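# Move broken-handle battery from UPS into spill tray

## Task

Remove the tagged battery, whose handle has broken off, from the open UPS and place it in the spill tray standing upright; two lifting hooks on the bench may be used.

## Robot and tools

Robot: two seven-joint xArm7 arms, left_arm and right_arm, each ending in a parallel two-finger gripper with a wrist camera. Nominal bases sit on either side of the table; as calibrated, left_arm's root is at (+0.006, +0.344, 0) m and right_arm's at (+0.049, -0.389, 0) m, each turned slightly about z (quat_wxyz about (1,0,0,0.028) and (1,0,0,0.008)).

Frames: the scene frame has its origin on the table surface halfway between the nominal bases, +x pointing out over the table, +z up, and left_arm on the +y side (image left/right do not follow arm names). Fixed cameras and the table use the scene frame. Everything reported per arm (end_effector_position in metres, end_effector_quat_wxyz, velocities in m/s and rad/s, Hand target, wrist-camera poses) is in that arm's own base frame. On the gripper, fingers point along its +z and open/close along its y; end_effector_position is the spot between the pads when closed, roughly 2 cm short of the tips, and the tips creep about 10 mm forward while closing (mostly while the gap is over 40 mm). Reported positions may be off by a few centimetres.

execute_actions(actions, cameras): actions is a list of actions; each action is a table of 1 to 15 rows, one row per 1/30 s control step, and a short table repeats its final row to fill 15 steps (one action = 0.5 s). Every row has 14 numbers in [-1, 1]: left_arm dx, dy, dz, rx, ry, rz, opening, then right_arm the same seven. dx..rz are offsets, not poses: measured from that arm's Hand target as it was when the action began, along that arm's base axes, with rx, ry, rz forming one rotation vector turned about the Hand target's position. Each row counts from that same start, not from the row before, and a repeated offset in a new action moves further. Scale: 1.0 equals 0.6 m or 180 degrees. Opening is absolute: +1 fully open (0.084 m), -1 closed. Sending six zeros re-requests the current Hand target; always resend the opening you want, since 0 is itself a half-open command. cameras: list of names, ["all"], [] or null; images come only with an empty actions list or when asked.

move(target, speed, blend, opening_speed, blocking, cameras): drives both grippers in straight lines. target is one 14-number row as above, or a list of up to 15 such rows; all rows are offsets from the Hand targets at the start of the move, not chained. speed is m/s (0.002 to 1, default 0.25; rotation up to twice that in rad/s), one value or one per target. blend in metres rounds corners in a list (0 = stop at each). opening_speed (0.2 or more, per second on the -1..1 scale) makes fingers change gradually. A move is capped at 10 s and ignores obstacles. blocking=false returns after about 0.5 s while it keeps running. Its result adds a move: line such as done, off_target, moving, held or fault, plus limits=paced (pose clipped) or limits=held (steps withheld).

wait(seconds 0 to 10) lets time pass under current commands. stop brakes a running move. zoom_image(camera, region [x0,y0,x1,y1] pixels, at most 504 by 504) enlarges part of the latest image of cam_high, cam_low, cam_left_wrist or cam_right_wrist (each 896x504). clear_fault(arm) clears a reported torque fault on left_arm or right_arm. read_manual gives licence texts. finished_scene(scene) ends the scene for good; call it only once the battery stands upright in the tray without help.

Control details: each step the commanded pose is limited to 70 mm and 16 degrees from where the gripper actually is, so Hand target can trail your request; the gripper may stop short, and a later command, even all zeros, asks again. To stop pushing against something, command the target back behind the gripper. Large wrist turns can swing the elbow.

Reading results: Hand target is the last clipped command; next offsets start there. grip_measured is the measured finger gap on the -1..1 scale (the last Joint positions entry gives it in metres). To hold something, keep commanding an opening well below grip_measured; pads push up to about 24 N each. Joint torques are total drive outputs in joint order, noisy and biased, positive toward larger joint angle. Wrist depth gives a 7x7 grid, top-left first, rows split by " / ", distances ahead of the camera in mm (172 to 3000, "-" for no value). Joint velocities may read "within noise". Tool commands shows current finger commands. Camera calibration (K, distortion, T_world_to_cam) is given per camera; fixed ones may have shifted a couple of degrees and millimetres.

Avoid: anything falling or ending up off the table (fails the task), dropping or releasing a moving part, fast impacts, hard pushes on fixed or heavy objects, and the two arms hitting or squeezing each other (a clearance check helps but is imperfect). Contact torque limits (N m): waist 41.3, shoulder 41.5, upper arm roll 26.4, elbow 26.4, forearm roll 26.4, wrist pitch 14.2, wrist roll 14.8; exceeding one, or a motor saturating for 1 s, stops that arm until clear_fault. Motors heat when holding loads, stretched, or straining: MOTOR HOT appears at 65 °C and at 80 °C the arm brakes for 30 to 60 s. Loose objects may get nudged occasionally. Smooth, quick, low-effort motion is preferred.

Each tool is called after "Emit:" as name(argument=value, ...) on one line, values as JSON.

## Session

Emit:
execute_actions(actions=[])

Scene clock: 0.00 s.
left_arm: end_effector_position=(+0.4468, +0.2430, +0.3412) grip_measured=+1.00 end_effector_quat_wxyz=(-0.232, +0.951, +0.164, +0.122) | right_arm: end_effector_position=(+0.4088, +0.5779, +0.3009) grip_measured=+1.00 end_effector_quat_wxyz=(-0.143, +0.784, +0.298, +0.525)
Joint positions: left_arm=[0.478 -0.17 -0.13 1.113 0.47 0.991 -0.197 0.084] | right_arm=[1.147 0.327 -0.219 1.384 -1.765 0.258 1.869 0.084]
Joint velocities: within noise
Joint torques (N m): no reading
Motor temperatures (°C): left_arm=[41 34 35 41 38 40 39] | right_arm=[37 38 39 45 35 39 38]
Wrist depth (mm): cam_left_wrist=[1196 1414 1698 1686 1546 1440 462 / 1241 1452 1767 1669 1536 1458 449 / 1307 1546 1745 1634 1503 1402 443 / 1345 1619 1715 1571 1455 455 432 / 1434 1728 1690 1539 1428 449 425 / 1452 1723 1622 1480 1422 444 414 / - 1728 1567 1468 - 438 402] | cam_right_wrist=[1560 1872 2279 2782 - 2935 1914 / 1630 1951 2356 - - - 2002 / 1749 2099 2547 - - - 1315 / 1813 2119 2510 2685 2771 2782 2119 / 1799 614 678 2309 2389 1847 2206 / 528 546 574 615 2044 2008 2165 / - 487 507 517 1804 1842 1951]
Hand target: left_arm +0.4468, +0.2430, +0.3412; -0.232, +0.951, +0.164, +0.122 | right_arm +0.4088, +0.5779, +0.3009; -0.143, +0.784, +0.298, +0.525
Tool commands: left_gripper/opening=+1.0 right_gripper/opening=+1.0
camera_calibration:
cam_left_wrist: T_world_to_cam=[[0.382617, -0.836816, -0.39159, 0.196635], [-0.922296, -0.320926, -0.215353, 0.610593], [0.0545398, 0.44356, -0.894584, 0.310841], [0, 0, 0, 1]] pos_world=[0.470958, 0.222626, 0.486567]
cam_right_wrist: T_world_to_cam=[[0.601165, -0.78688, 0.139359, 0.192412], [-0.33486, -0.406388, -0.850128, 0.678007], [0.725582, 0.464401, -0.507801, -0.280458], [0, 0, 0, 1]] pos_world=[0.314861, 0.557184, 0.407161]

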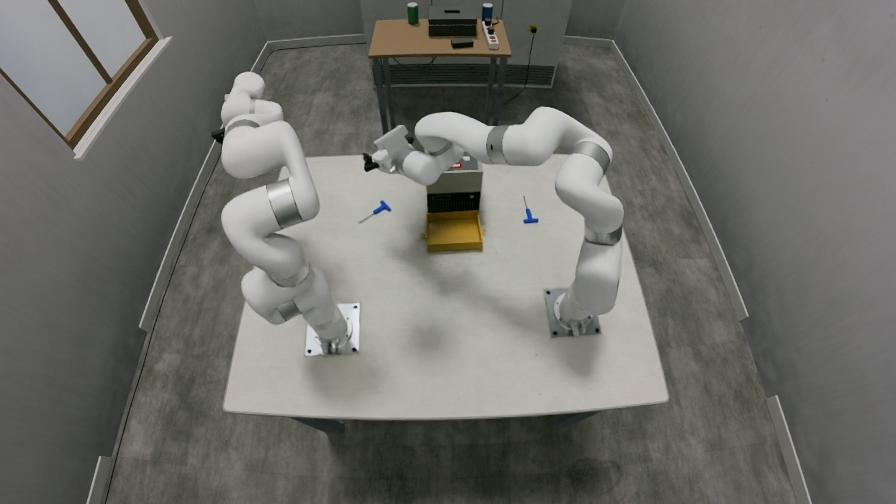

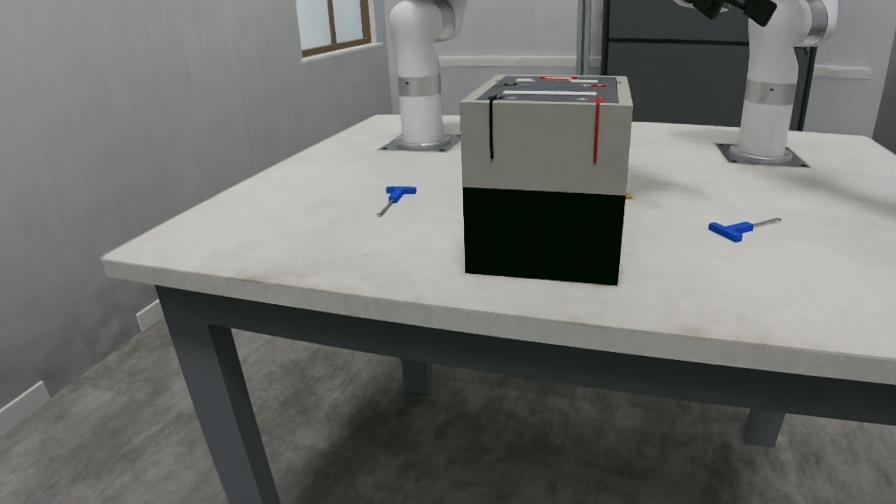

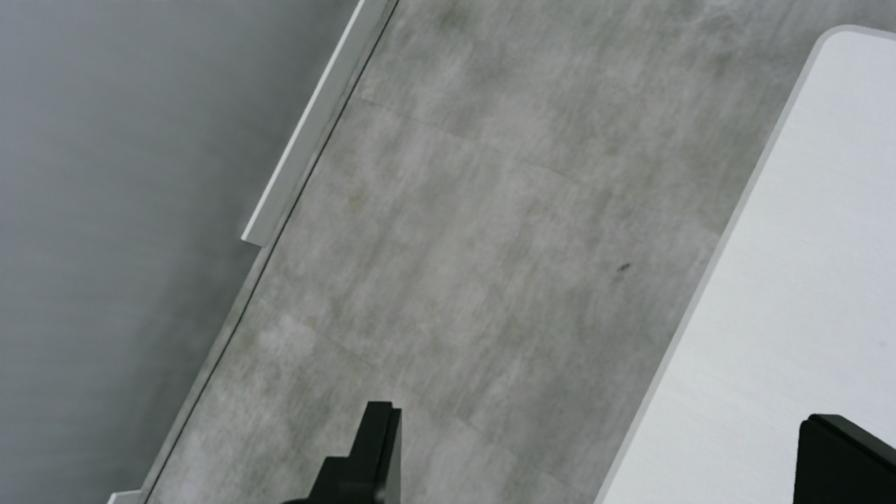

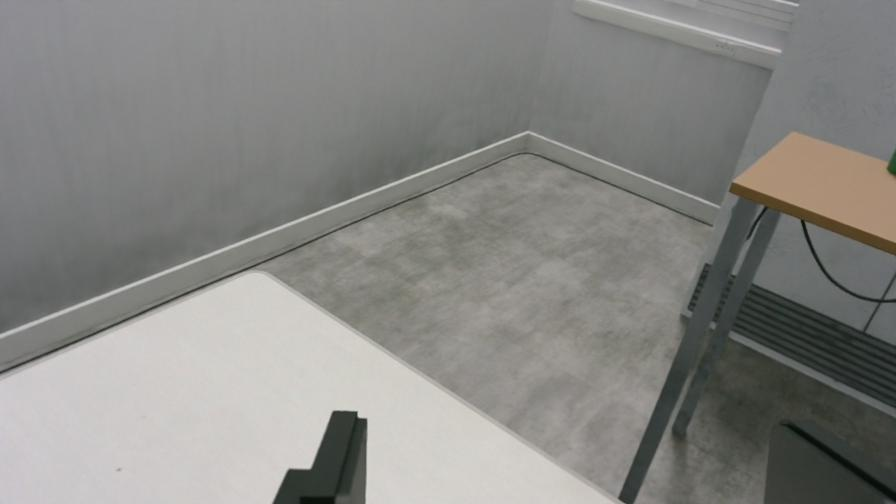

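Emit:
move(target=[[0,0,0.1,0,0,0,1,-0.227,-0.88,0.082,-0.098,0.3607,-0.2047,1],[-0.122,-0.95,0.148,-0.15,0.079,-0.106,1,-0.227,-0.88,0.082,-0.098,0.3607,-0.2047,1]], speed=0.5, blend=[0.03,0], cameras=["all"])

Scene clock: 12.00 s.
left_arm: end_effector_position=(+0.3736, -0.3270, +0.4300) grip_measured=+1.00 end_effector_quat_wxyz=(+0.000, +1.000, +0.000, +0.000) | right_arm: end_effector_position=(+0.2726, +0.0499, +0.3501) grip_measured=+1.00 end_effector_quat_wxyz=(+0.000, +1.000, +0.000, +0.000)
Joint positions: left_arm=[-0.082 0.193 -0.763 1.885 0.136 1.742 -0.812 0.084] | right_arm=[0.934 -0.796 -0.458 0.898 -0.323 1.637 0.58 0.084]
Joint torques (N m): left_arm=[-0.62 -21.48 -2.3 16.55 1.05 -1.02 -0.11] | right_arm=[-1.32 -1.81 5.23 19.09 -0.46 -1.28 -0.39]
Wrist depth (mm): cam_left_wrist=[542 541 542 539 344 343 539 / 545 548 546 547 347 347 545 / 552 556 557 553 351 351 550 / 560 560 561 557 539 560 562 / 567 570 567 566 566 566 569 / 575 575 575 573 569 577 577 / - 581 582 583 581 583 583] | cam_right_wrist=[363 451 455 459 464 466 472 / 451 457 462 465 471 474 477 / 457 461 467 473 476 483 483 / 464 470 474 478 482 485 492 / 473 477 480 484 488 490 500 / 479 482 485 492 493 503 506 / - 488 495 498 503 506 512]
Hand target: left_arm +0.3736, -0.3270, +0.4300; +0.000, +1.000, +0.000, +0.000 | right_arm +0.2726, +0.0499, +0.3501; +0.000, +1.000, +0.000, +0.000
Off the commanded pose: left_arm 0.000 m, 0 deg | right_arm 0.000 m, 0 deg.
move: done; limits=paced
camera_calibration:
cam_left_wrist: T_world_to_cam=[[0.0166924, -0.999849, 0.00475191, -0.304551], [-0.993517, -0.0160518, 0.112542, 0.364517], [-0.112449, -0.0065997, -0.993636, 0.604812], [0, 0, 0, 1]] pos_world=[0.435248, -0.294662, 0.561387]
cam_right_wrist: T_world_to_cam=[[0.0395149, -0.998598, 0.0352278, 0.052031], [-0.992262, -0.0350622, 0.119111, 0.28107], [-0.117709, -0.0396619, -0.992256, 0.513203], [0, 0, 0, 1]] pos_world=[0.337248, 0.0821676, 0.473917]

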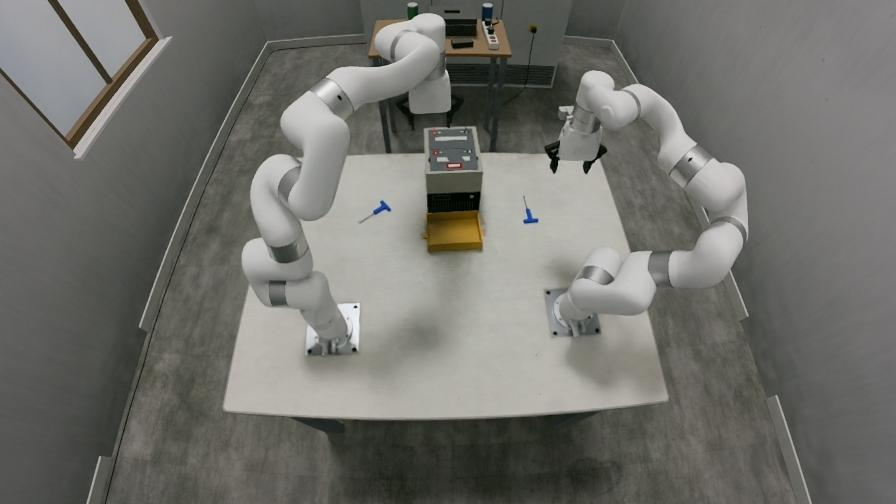

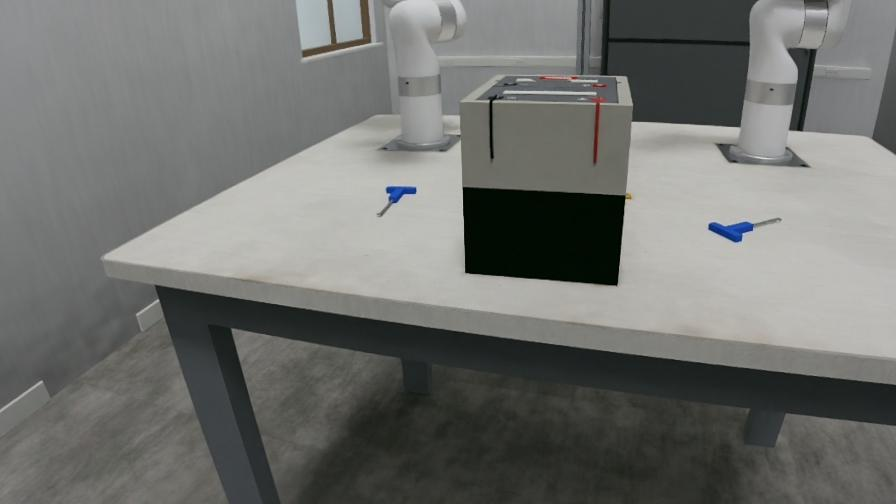

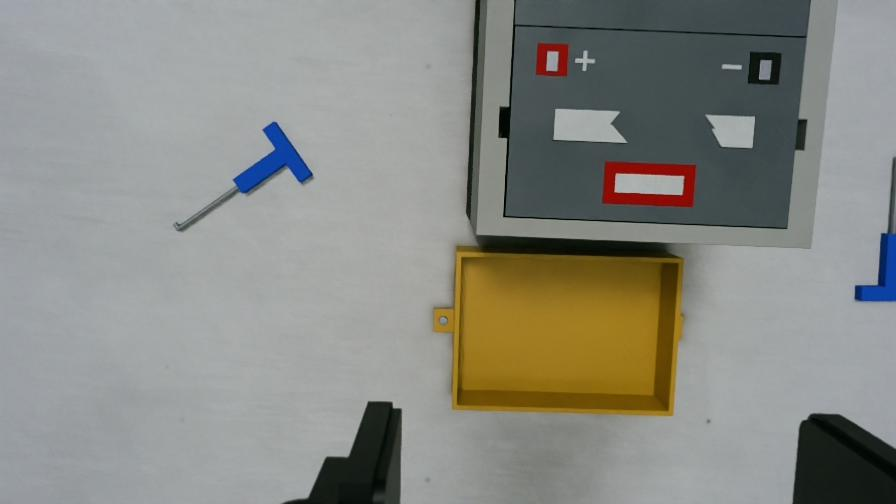

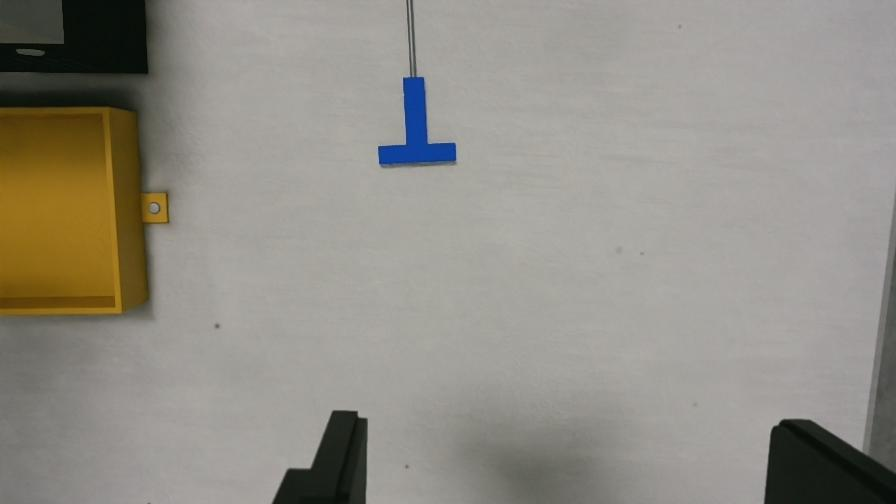

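Emit:
zoom_image(camera="cam_left_wrist", region=[165, 110, 325, 240])

Emit:
zoom_image(camera="cam_left_wrist", region=[480, 90, 840, 260])

Scaled by 3.150 from the camera's 896x504 image, which has a finer 1280x720 frame.

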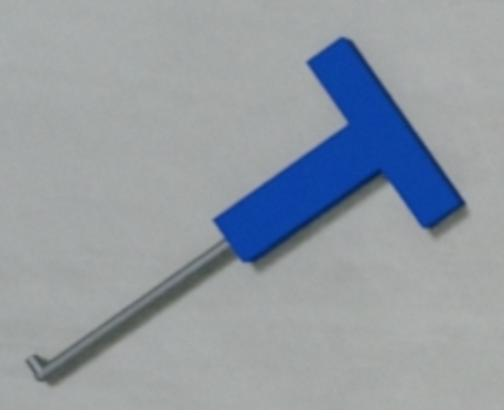

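Scaled by 1.400 from the camera's 896x504 image, which has a finer 1280x720 frame.

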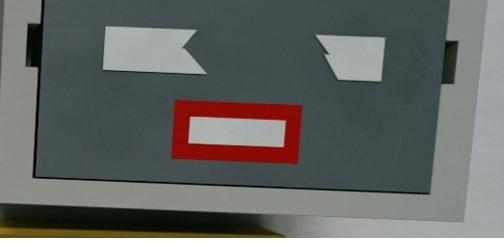

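Emit:
zoom_image(camera="cam_low", region=[365, 175, 425, 225])

Emit:
zoom_image(camera="cam_high", region=[505, 185, 555, 235])

Scaled by 8.400 from the camera's 896x504 image, which has a finer 1280x720 frame.

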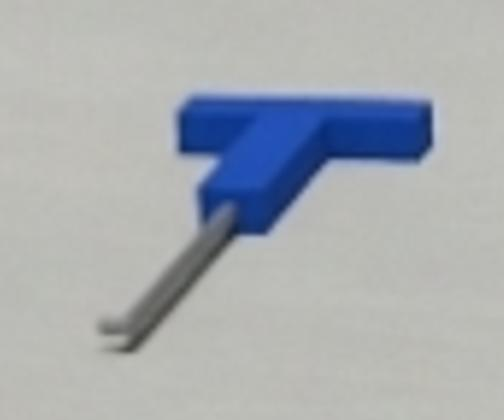

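Scaled by 10.080 from the camera's 896x504 image, which has a finer 1280x720 frame.

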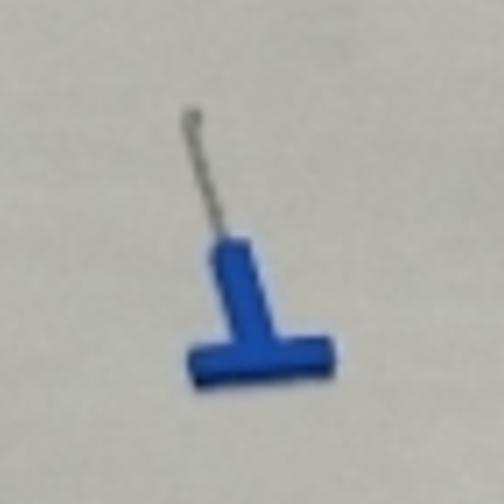

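Emit:
move(target=[[0.077,0.295,-0.133,0.1507,-0.0789,0.6796,1,0.16,0.066,-0.2,0.0061,-0.1667,0.0228,1],[0.111,0.294,-0.55,0.1507,-0.0789,0.6796,1,0.16,0.066,-0.417,0.0061,-0.1667,0.0228,1]], speed=0.45, blend=[0.03,0], cameras=["cam_high","cam_left_wrist","cam_right_wrist"])

Scene clock: 126.30 s.
left_arm: end_effector_position=(+0.4402, -0.1506, +0.1000) grip_measured=+1.00 end_effector_quat_wxyz=(-0.192, +0.453, +0.865, +0.100) | right_arm: end_effector_position=(+0.3686, +0.0895, +0.0999) grip_measured=+1.00 end_effector_quat_wxyz=(-0.009, +0.965, +0.035, +0.259)
Joint positions: left_arm=[-0.059 0.466 -0.435 1.331 0.397 1.331 -2.845 0.084] | right_arm=[0.757 -0.265 -0.72 0.341 -1.484 0.142 1.38 0.084]
Joint torques (N m): left_arm=[-1.16 -30.9 -2.39 16.11 1.14 -0.83 -0.14] | right_arm=[-1.5 -6.75 2.11 15.12 0.62 -1.52 0.24]
Wrist depth (mm): cam_left_wrist=[282 283 283 284 285 286 286 / 273 273 274 275 276 276 276 / 264 265 265 266 266 264 267 / 253 254 255 255 255 256 257 / 245 244 246 248 245 248 248 / 237 237 237 238 238 239 239 / 230 - - 231 230 232 -] | cam_right_wrist=[254 292 295 300 305 307 312 / 257 280 281 285 289 294 297 / 259 267 268 271 273 279 283 / 248 254 257 259 262 265 269 / 239 243 247 249 252 253 257 / 230 233 236 239 239 243 245 / 223 - - 228 228 233 239]
Hand target: left_arm +0.4402, -0.1506, +0.1000; -0.192, +0.453, +0.865, +0.100 | right_arm +0.3686, +0.0895, +0.0999; -0.009, +0.965, +0.035, +0.259
Off the commanded pose: left_arm 0.000 m, 0 deg | right_arm 0.000 m, 0 deg.
move: done; limits=paced
camera_calibration:
cam_left_wrist: T_world_to_cam=[[0.814694, 0.579784, 0.0111335, -0.241824], [0.552635, -0.770441, -0.317829, -0.28041], [-0.175694, 0.265086, -0.948083, 0.349788], [0, 0, 0, 1]] pos_world=[0.413433, -0.168558, 0.245198]
cam_right_wrist: T_world_to_cam=[[0.0897104, -0.994699, 0.0502592, 0.0763277], [-0.913845, -0.102274, -0.392972, 0.435737], [0.396029, -0.0106754, -0.918176, 0.0785006], [0, 0, 0, 1]] pos_world=[0.36026, 0.121326, 0.239474]
Images, in order (width x height): cam_high 896x504, cam_left_wrist 896x504, cam_right_wrist 896x504.

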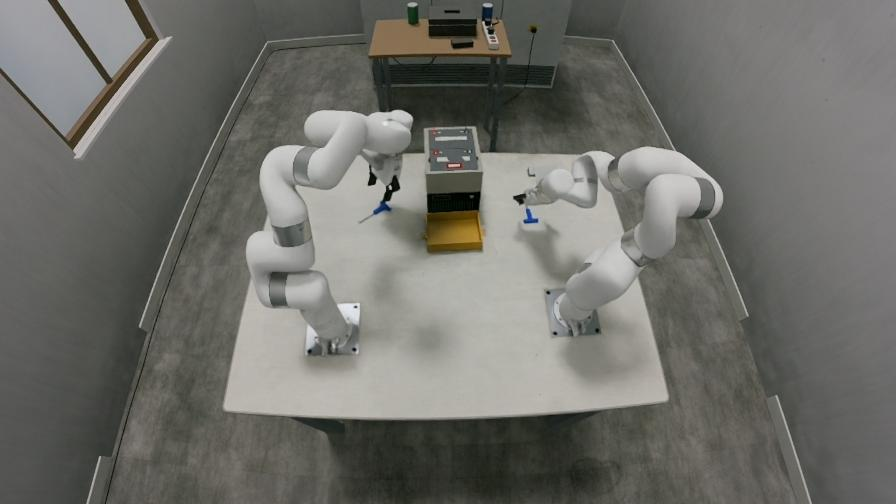

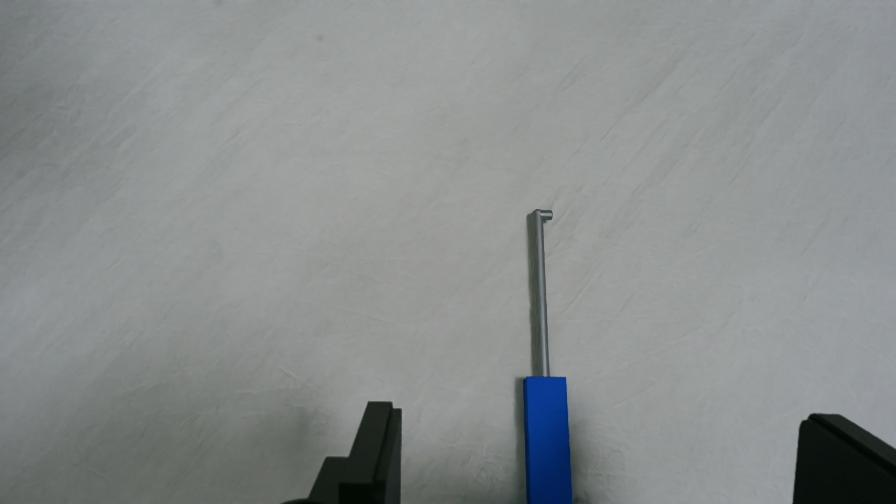

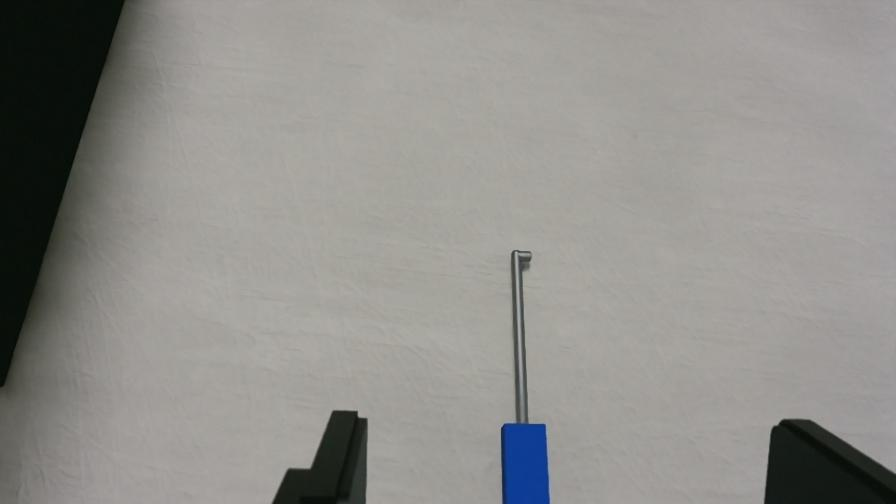

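Emit:
move(target=[[-0.0038,0.0242,-0.1217,0,0,0,1,0.016,-0.0047,-0.1217,0,0,0,1],[-0.0038,0.0242,-0.1217,0,0,0,-1,0.016,-0.0047,-0.1217,0,0,0,-1]], speed=0.15, opening_speed=2, cameras=["cam_left_wrist","cam_right_wrist"])

Scene clock: 139.37 s.
left_arm: end_effector_position=(+0.4379, -0.1361, +0.0270) grip_measured=-0.70 end_effector_quat_wxyz=(-0.192, +0.453, +0.865, +0.100) | right_arm: end_effector_position=(+0.3782, +0.0867, +0.0269) grip_measured=-0.69 end_effector_quat_wxyz=(-0.009, +0.965, +0.035, +0.259)
Joint positions: left_arm=[-0.054 0.573 -0.396 1.261 0.467 1.167 -2.891 0.013] | right_arm=[0.358 0.149 -0.191 0.622 -2.667 0.053 2.765 0.014]
Joint torques (N m): left_arm=[-0.32 -32.85 -3.05 14.32 0.12 -0.65 -0.14] | right_arm=[-1.02 -14.94 -0.77 11.54 0.37 -0.55 0.11]
Wrist depth (mm): cam_left_wrist=[197 198 198 199 199 200 200 / 191 191 191 192 193 193 194 / 185 185 185 186 184 187 187 / 177 178 178 178 178 179 179 / 174 174 174 174 173 174 174 / - - - - - - - / - - - - - - -] | cam_right_wrist=[201 204 206 209 212 215 217 / 193 195 197 199 202 205 208 / 185 186 187 188 192 194 197 / 175 177 179 181 183 185 187 / - - 174 174 176 177 178 / - - - - - - - / - - - - - - -]
Hand target: left_arm +0.4379, -0.1361, +0.0270; -0.192, +0.453, +0.865, +0.100 | right_arm +0.3782, +0.0867, +0.0269; -0.009, +0.965, +0.035, +0.259
Off the commanded pose: left_arm 0.000 m, 0 deg | right_arm 0.000 m, 0 deg.
move: done
camera_calibration:
cam_left_wrist: T_world_to_cam=[[0.814694, 0.579784, 0.0111335, -0.247626], [0.552635, -0.770441, -0.317829, -0.291225], [-0.175694, 0.265086, -0.948083, 0.276348], [0, 0, 0, 1]] pos_world=[0.411233, -0.154058, 0.172198]
cam_right_wrist: T_world_to_cam=[[0.0895991, -0.994709, 0.0502608, 0.0763971], [-0.913678, -0.102177, -0.393385, 0.415494], [0.396439, -0.0106752, -0.917999, 0.00736958], [0, 0, 0, 1]] pos_world=[0.369861, 0.118526, 0.166375]
Images, in order (width x height): cam_left_wrist 896x504, cam_right_wrist 896x504.

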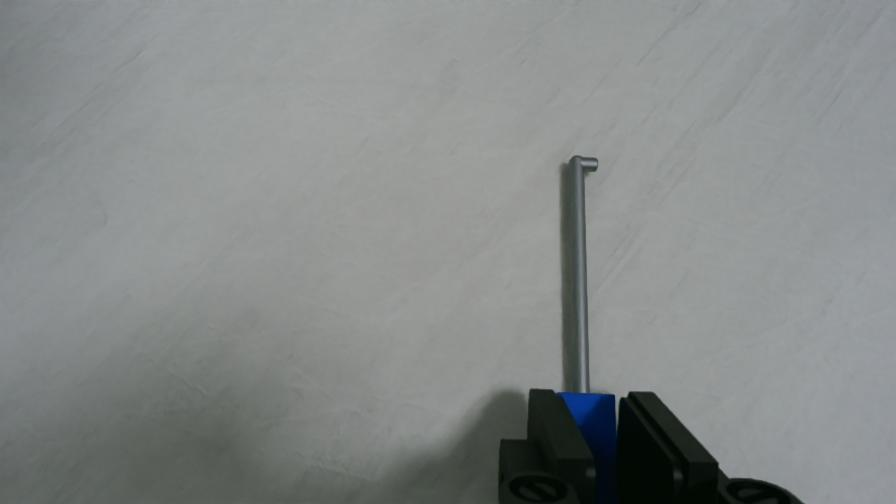

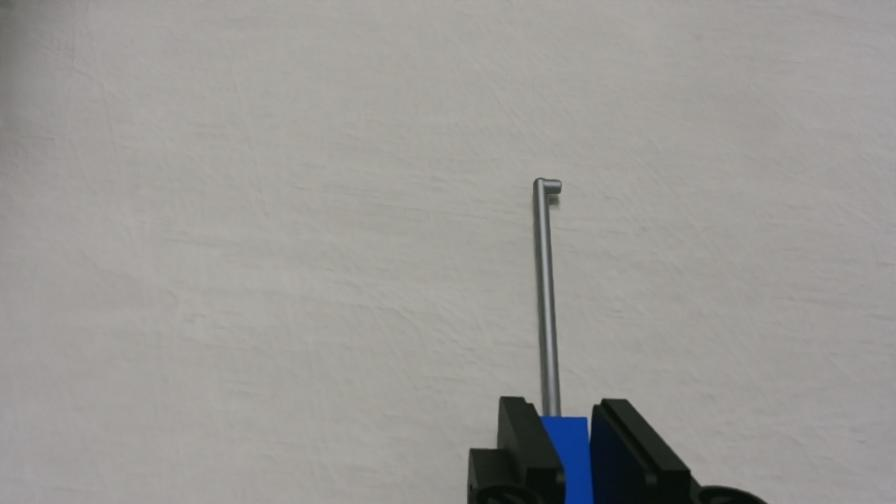

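Emit:
move(target=[[0,0,0.5217,0,0,0,-1,0,0,0.5217,0,0,0,-1],[0.0357,-0.173,0.555,-0.4855,-0.1456,-0.1568,-1,0.0363,0.1555,0.555,0.3701,0.4041,-0.3981,-1],[0.0357,-0.2768,0.4583,-0.4855,-0.1456,-0.1568,-1,0.1337,0.2713,0.4685,0.3701,0.4041,-0.3981,-1]], speed=[0.4,0.35,0.25], blend=[0.05,0.03,0], cameras=["all"])

Scene clock: 169.00 s.
left_arm: end_effector_position=(+0.4593, -0.3021, +0.3020) grip_measured=-0.70 end_effector_quat_wxyz=(+0.375, +0.604, +0.589, -0.384) | right_arm: end_effector_position=(+0.4584, +0.2495, +0.3080) grip_measured=-0.69 end_effector_quat_wxyz=(-0.351, +0.617, -0.607, -0.356)
Joint positions: left_arm=[0.118 0.079 -0.346 1.084 -1.261 1.167 -1.116 0.013] | right_arm=[-0.129 0.535 0.228 1.634 -2.141 -1.26 4.354 0.014]
Joint torques (N m): left_arm=[-1.01 -23.38 -1.14 18.33 -2.29 -0.25 0.28] | right_arm=[0.47 -25.06 1.95 16.72 2.23 -1.39 0.3]
Wrist depth (mm): cam_left_wrist=[497 491 - 178 178 178 178 / 583 578 - 178 177 175 174 / 657 753 - 217 210 226 220 / 2087 2125 - 297 292 290 288 / 2008 2062 2125 2132 2138 2132 2158 / 1951 1974 2002 1991 2032 2056 2087 / 1940 1962 - - - 2002 2038] | cam_right_wrist=[194 195 197 199 201 206 433 / 187 186 189 192 192 195 514 / 213 207 219 218 218 232 638 / - 267 266 266 265 777 729 / 2099 2106 341 341 904 998 983 / 2056 2068 2112 2080 2199 2206 2178 / 1962 - - - - 2145 2119]
Hand target: left_arm +0.4593, -0.3021, +0.3020; +0.375, +0.604, +0.589, -0.384 | right_arm +0.4584, +0.2495, +0.3080; -0.351, +0.617, -0.607, -0.356
Off the commanded pose: left_arm 0.000 m, 0 deg | right_arm 0.000 m, 0 deg.
move: done; limits=paced
camera_calibration:
cam_left_wrist: T_world_to_cam=[[0.999849, -0.0119767, -0.0125797, -0.428536], [0.00811999, -0.317932, 0.948079, -0.339022], [-0.0153543, -0.948038, -0.317786, -0.04568], [0, 0, 0, 1]] pos_world=[0.430523, -0.156224, 0.301512]
cam_right_wrist: T_world_to_cam=[[-0.997685, -0.0657056, -0.0175503, 0.504469], [-0.0419955, 0.39222, 0.918912, -0.311106], [-0.053494, 0.917522, -0.394072, 0.0487681], [0, 0, 0, 1]] pos_world=[0.492844, 0.110423, 0.313951]

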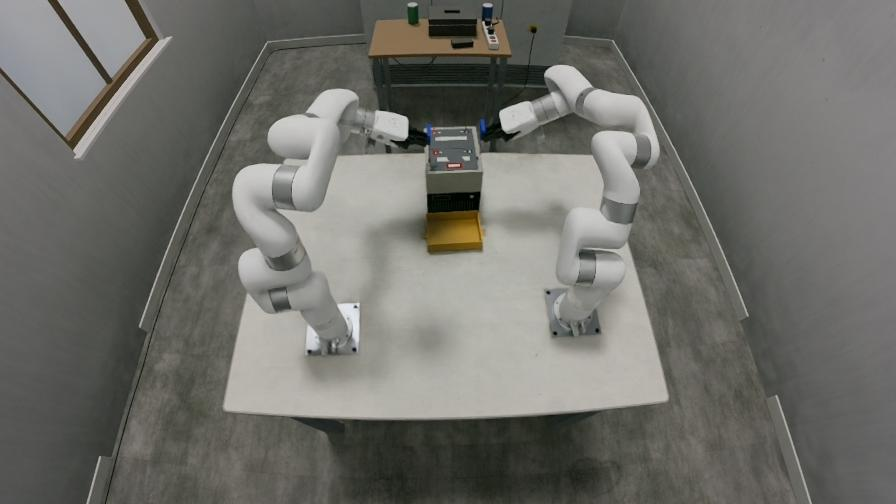

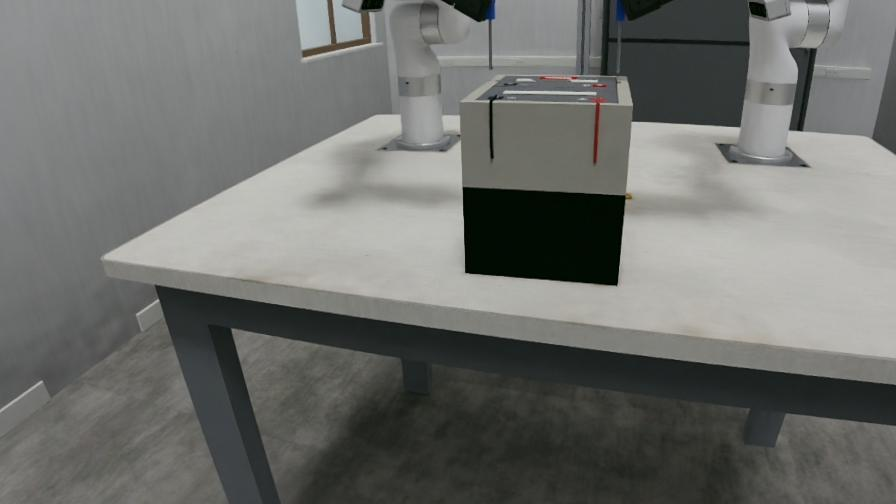

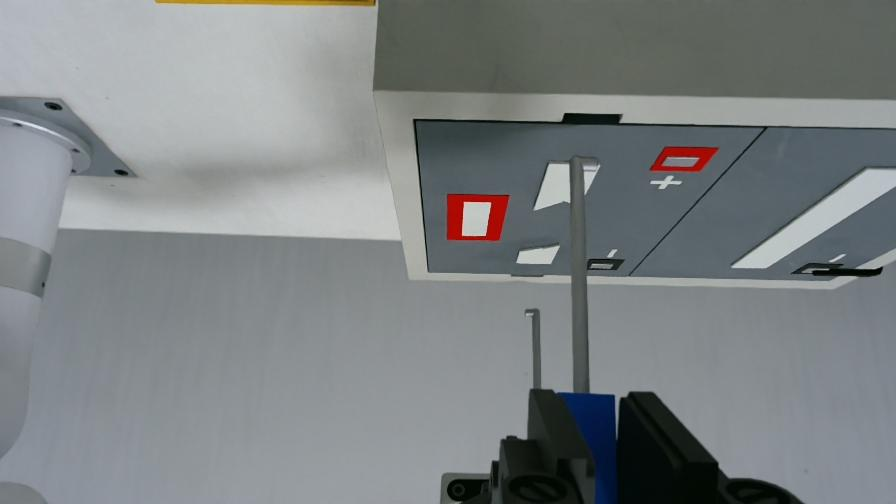

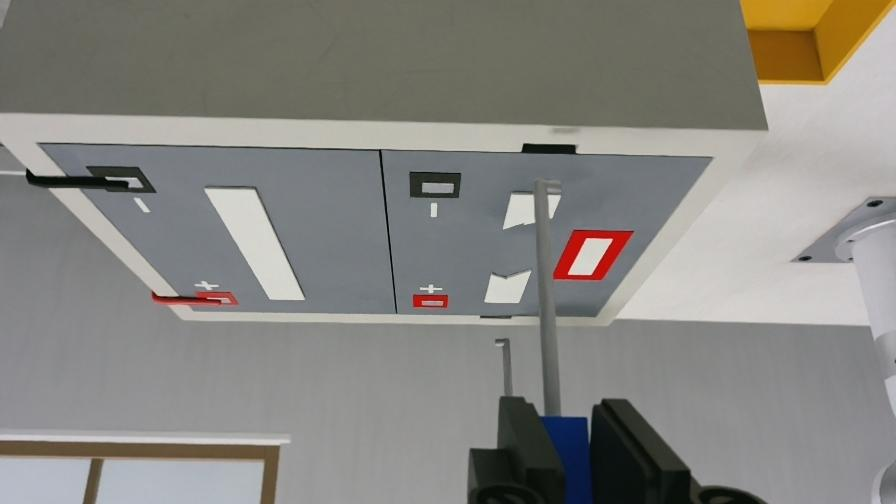

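Emit:
move(target=[0,0.0017,-0.0105,0,0,0,-1,0,0.0125,-0.0158,0,0,0,-1], speed=0.08, cameras=["cam_low","cam_left_wrist","cam_right_wrist"])

Emit:
zoom_image(camera="cam_low", region=[475, 60, 515, 90])

Emit:
zoom_image(camera="cam_low", region=[600, 60, 640, 90])

Emit:
zoom_image(camera="cam_left_wrist", region=[550, 110, 640, 200])

Emit:
zoom_image(camera="cam_right_wrist", region=[500, 130, 590, 220])

Scene clock: 191.00 s.
left_arm: end_effector_position=(+0.4593, -0.3011, +0.2957) grip_measured=-0.70 end_effector_quat_wxyz=(+0.375, +0.604, +0.589, -0.384) | right_arm: end_effector_position=(+0.4584, +0.2570, +0.2985) grip_measured=-0.69 end_effector_quat_wxyz=(-0.351, +0.617, -0.607, -0.356)
Joint positions: left_arm=[0.118 0.087 -0.346 1.077 -1.264 1.162 -1.101 0.013] | right_arm=[-0.121 0.545 0.234 1.618 -2.135 -1.235 4.338 0.014]
Joint torques (N m): left_arm=[0.39 -23.19 -0.27 17.16 -2.31 -0.16 0.14] | right_arm=[0.39 -25.14 2.67 16.29 3.44 -1.23 -0.48]
Wrist depth (mm): cam_left_wrist=[486 480 - 179 179 179 179 / 568 568 - 175 175 174 173 / 645 734 - 202 198 211 206 / 876 2132 - 279 273 271 267 / 2032 2068 2074 2112 2112 2138 2145 / 1957 1974 2026 2020 2080 2074 2087 / 1914 1940 - - - 2014 2008] | cam_right_wrist=[185 186 188 190 191 195 423 / 176 178 179 180 182 185 497 / 199 189 200 200 199 199 583 / 244 244 243 243 243 696 724 / 2050 2062 310 284 340 973 962 / 1991 2038 2099 2125 2165 2185 2172 / 1940 - - - - 2099 2145]
Hand target: left_arm +0.4593, -0.3011, +0.2957; +0.375, +0.604, +0.589, -0.384 | right_arm +0.4584, +0.2570, +0.2985; -0.351, +0.617, -0.607, -0.356
Off the commanded pose: left_arm 0.000 m, 0 deg | right_arm 0.000 m, 0 deg.
move: done
camera_calibration:
cam_left_wrist: T_world_to_cam=[[0.999848, -0.0120717, -0.0126109, -0.428607], [0.00811937, -0.317932, 0.948079, -0.332825], [-0.0154543, -0.948037, -0.317786, -0.0466592], [0, 0, 0, 1]] pos_world=[0.430523, -0.155225, 0.295312]
cam_right_wrist: T_world_to_cam=[[-0.997685, -0.0657056, -0.0175503, 0.504795], [-0.0419955, 0.39222, 0.918912, -0.305318], [-0.053494, 0.917522, -0.394072, 0.038143], [0, 0, 0, 1]] pos_world=[0.492844, 0.117923, 0.304451]
Images, in order (width x height): cam_low 896x504, cam_left_wrist 896x504, cam_right_wrist 896x504.

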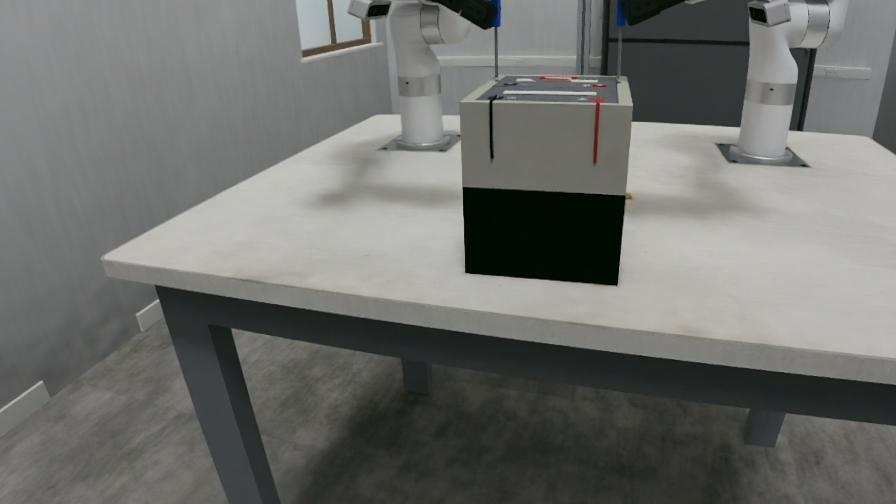

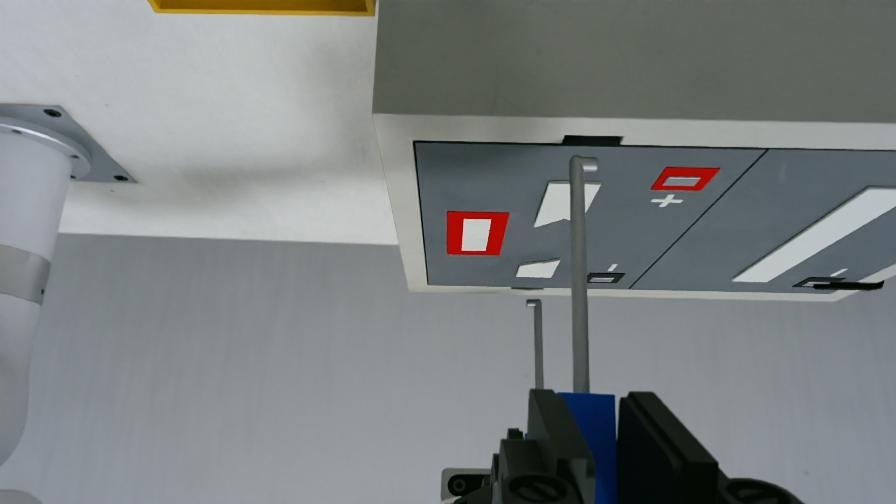

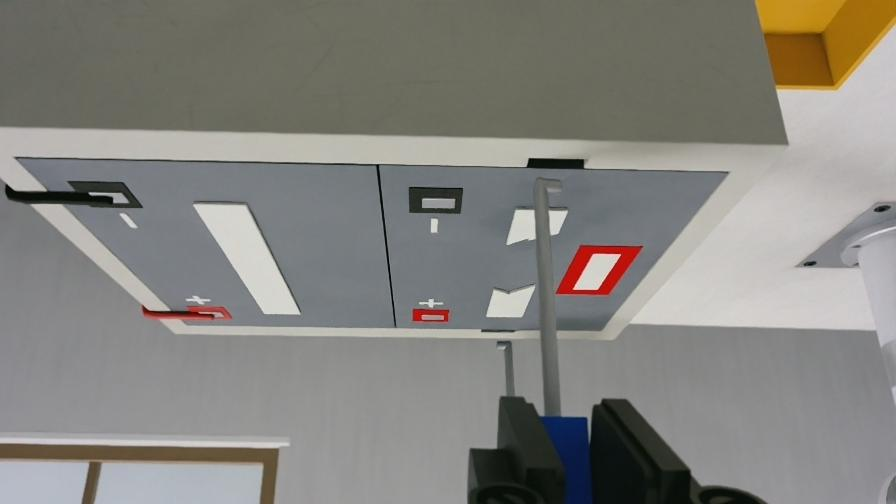

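Scaled by 12.600 from the camera's 896x504 image, which has a finer 1280x720 frame.

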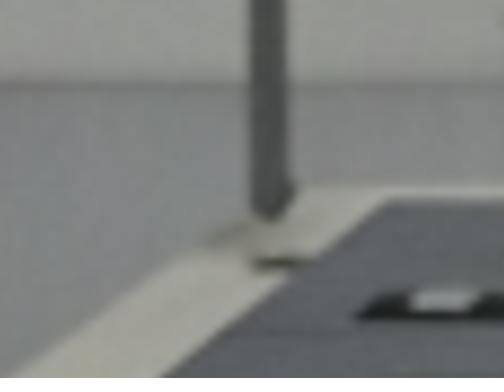

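Scaled by 12.600 from the camera's 896x504 image, which has a finer 1280x720 frame.

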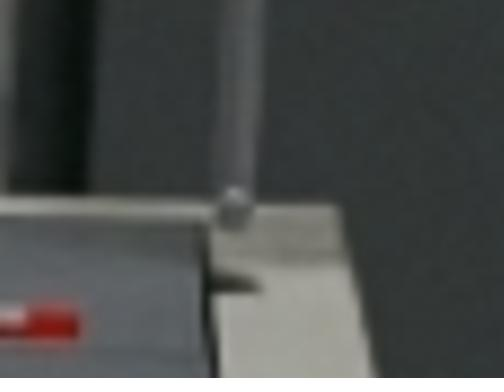

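Scaled by 5.600 from the camera's 896x504 image, which has a finer 1280x720 frame.

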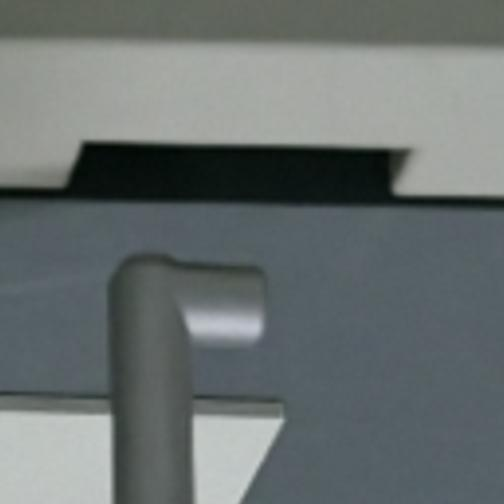

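Scaled by 5.600 from the camera's 896x504 image, which has a finer 1280x720 frame.

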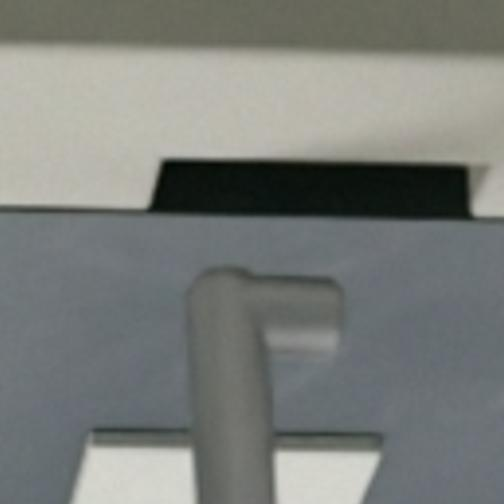

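Emit:
move(target=[[0,0.0017,0,0,0,0,-1,0,-0.0018,0,0,0,0,-1],[0,0.0017,-0.0145,0,0,0,-1,0,-0.0018,-0.0142,0,0,0,-1]], speed=0.04, blend=[0.001,0], cameras=["cam_left_wrist","cam_right_wrist"])

Emit:
zoom_image(camera="cam_left_wrist", region=[550, 130, 640, 220])

Emit:
zoom_image(camera="cam_right_wrist", region=[500, 150, 590, 240])

Scene clock: 220.93 s.
left_arm: end_effector_position=(+0.4593, -0.3001, +0.2870) grip_measured=-0.70 end_effector_quat_wxyz=(+0.375, +0.604, +0.589, -0.384) | right_arm: end_effector_position=(+0.4583, +0.2561, +0.2907) grip_measured=-0.69 end_effector_quat_wxyz=(-0.351, +0.617, -0.607, -0.357)
Joint positions: left_arm=[0.118 0.098 -0.345 1.068 -1.268 1.154 -1.081 0.013] | right_arm=[-0.126 0.553 0.235 1.601 -2.13 -1.226 4.313 0.014]
Joint torques (N m): left_arm=[-1.02 -23.58 -1.22 17.1 -2.32 -0.09 0.25] | right_arm=[0.17 -1.43 -7.84 -5.41 -15.48 4.58 -0.55]
Wrist depth (mm): cam_left_wrist=[470 469 - 181 181 180 181 / 552 549 - 174 174 174 174 / 624 716 - 194 192 191 189 / 853 2125 - 251 248 244 240 / 2032 2044 2056 2050 2087 2099 2106 / 1951 1968 2038 2032 2044 2050 2074 / 1924 1946 - - - 2008 2026] | cam_right_wrist=[184 186 187 189 191 194 409 / 176 177 178 180 182 185 492 / 189 188 188 188 181 187 574 / 230 230 229 229 228 690 713 / 2062 295 293 292 292 948 940 / 2002 2074 2068 2119 2158 2178 2151 / 1968 - - - - 2106 2132]
Hand target: left_arm +0.4593, -0.3001, +0.2870; +0.375, +0.604, +0.589, -0.384 | right_arm +0.4584, +0.2559, +0.2900; -0.351, +0.617, -0.607, -0.356
Off the commanded pose: left_arm 0.000 m, 0 deg | right_arm 0.001 m, 0 deg.
move: done; blend cut to 0.0005 m at target 1
camera_calibration:
cam_left_wrist: T_world_to_cam=[[0.999848, -0.0120717, -0.0126109, -0.428705], [0.00811937, -0.317932, 0.948079, -0.324259], [-0.0154543, -0.948037, -0.317786, -0.0484759], [0, 0, 0, 1]] pos_world=[0.430523, -0.154225, 0.286612]
cam_right_wrist: T_world_to_cam=[[-0.997661, -0.0659801, -0.017846, 0.504611], [-0.0422928, 0.39079, 0.919508, -0.297523], [-0.0536952, 0.918112, -0.392667, 0.0353306], [0, 0, 0, 1]] pos_world=[0.492744, 0.117126, 0.296453]
Images, in order (width x height): cam_left_wrist 896x504, cam_right_wrist 896x504.

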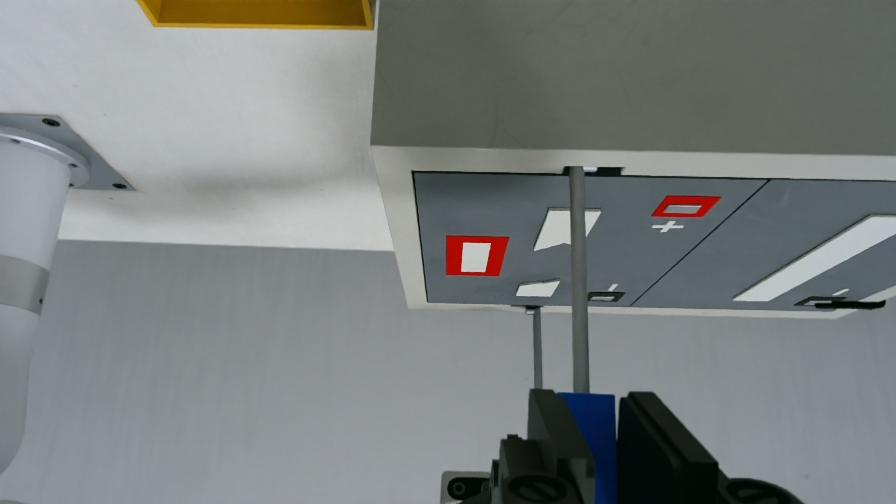

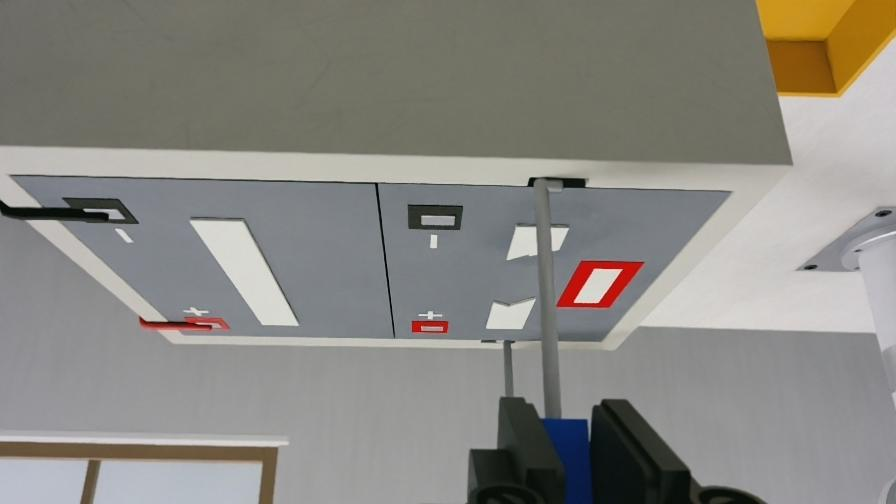

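Scaled by 5.600 from the camera's 896x504 image, which has a finer 1280x720 frame.

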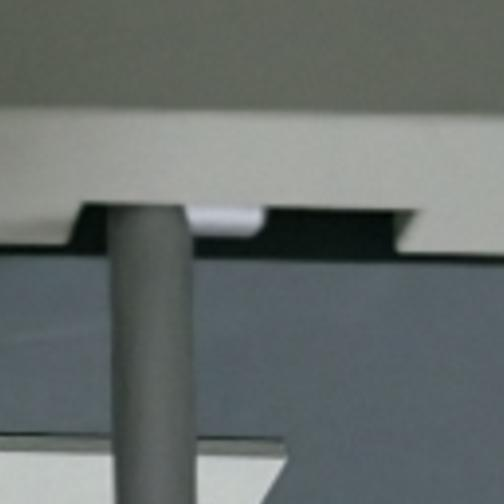

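Scaled by 5.600 from the camera's 896x504 image, which has a finer 1280x720 frame.

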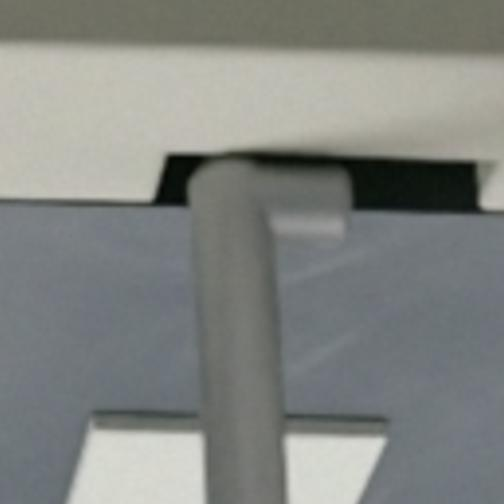

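Emit:
move(target=[[0,0,0,0,0,0,-1,0,0,0.0067,0,0,0,-1],[0,0,-0.02,0,0,0,-1,0,0.0027,0.0067,0,0,0,-1],[0,0,-0.0492,0,0,0,-1,0,0.0027,-0.005,0,0,0,-1]], speed=0.04, blend=[0.0003,0.0003,0], cameras=["cam_right_wrist"])

Emit:
zoom_image(camera="cam_right_wrist", region=[500, 150, 590, 240])

Scene clock: 233.33 s.
left_arm: end_effector_position=(+0.4593, -0.3001, +0.2575) grip_measured=-0.70 end_effector_quat_wxyz=(+0.375, +0.604, +0.589, -0.384) | right_arm: end_effector_position=(+0.4584, +0.2575, +0.2870) grip_measured=-0.69 end_effector_quat_wxyz=(-0.351, +0.617, -0.607, -0.356)
Joint positions: left_arm=[0.113 0.144 -0.348 1.043 -1.288 1.121 -1.014 0.013] | right_arm=[-0.124 0.556 0.235 1.595 -2.129 -1.219 4.307 0.014]
Joint torques (N m): left_arm=[-0.68 -24.25 -1.52 16.64 -2.14 -0.1 0.09] | right_arm=[-1.67 -25.09 2.67 15.76 3.49 -1.15 -0.48]
Wrist depth (mm): cam_left_wrist=[423 377 - 180 181 181 181 / 497 492 - 174 174 175 174 / 599 599 - - - - - / 766 - - 173 - - - / 2056 2056 - 221 247 213 230 / 1957 2014 2020 2074 2038 2074 2093 / 1924 1957 - - - 2008 2002] | cam_right_wrist=[184 185 187 189 190 193 408 / 176 177 178 180 181 184 460 / 188 176 177 176 176 178 563 / 214 215 214 214 214 231 699 / 2068 297 274 273 300 924 921 / 2026 2044 2106 2112 2145 2178 2235 / 1940 - - - - 2087 2119]
Hand target: left_arm +0.4593, -0.3001, +0.2575; +0.375, +0.604, +0.589, -0.384 | right_arm +0.4584, +0.2575, +0.2870; -0.351, +0.617, -0.607, -0.356
Off the commanded pose: left_arm 0.000 m, 0 deg | right_arm 0.000 m, 0 deg.
move: done
camera_calibration:
cam_right_wrist: T_world_to_cam=[[-0.997685, -0.0657056, -0.0175503, 0.504632], [-0.0419955, 0.39222, 0.918912, -0.294986], [-0.053494, 0.917522, -0.394072, 0.0330607], [0, 0, 0, 1]] pos_world=[0.492844, 0.118523, 0.292951]
Images, in order (width x height): cam_right_wrist 896x504.

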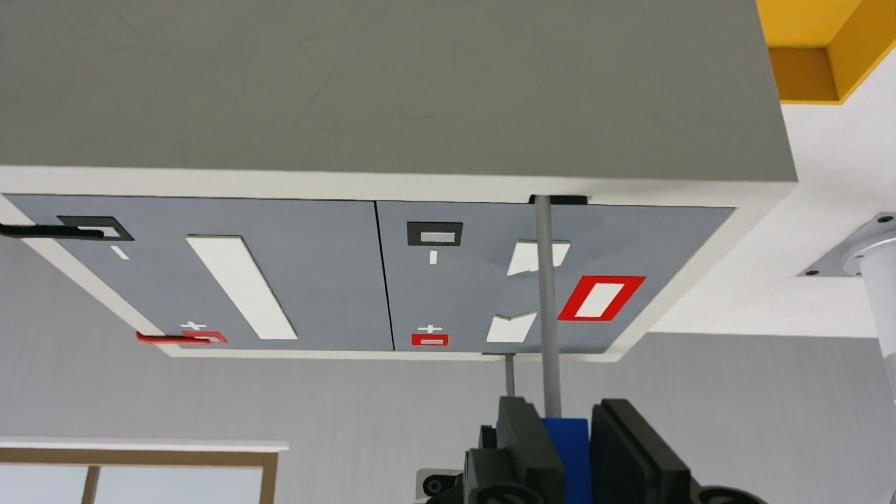

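Scaled by 5.600 from the camera's 896x504 image, which has a finer 1280x720 frame.

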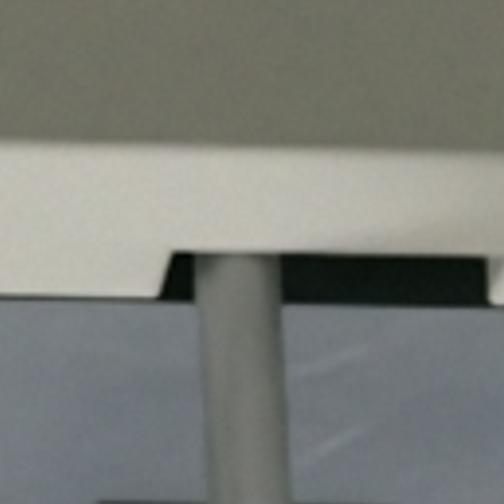

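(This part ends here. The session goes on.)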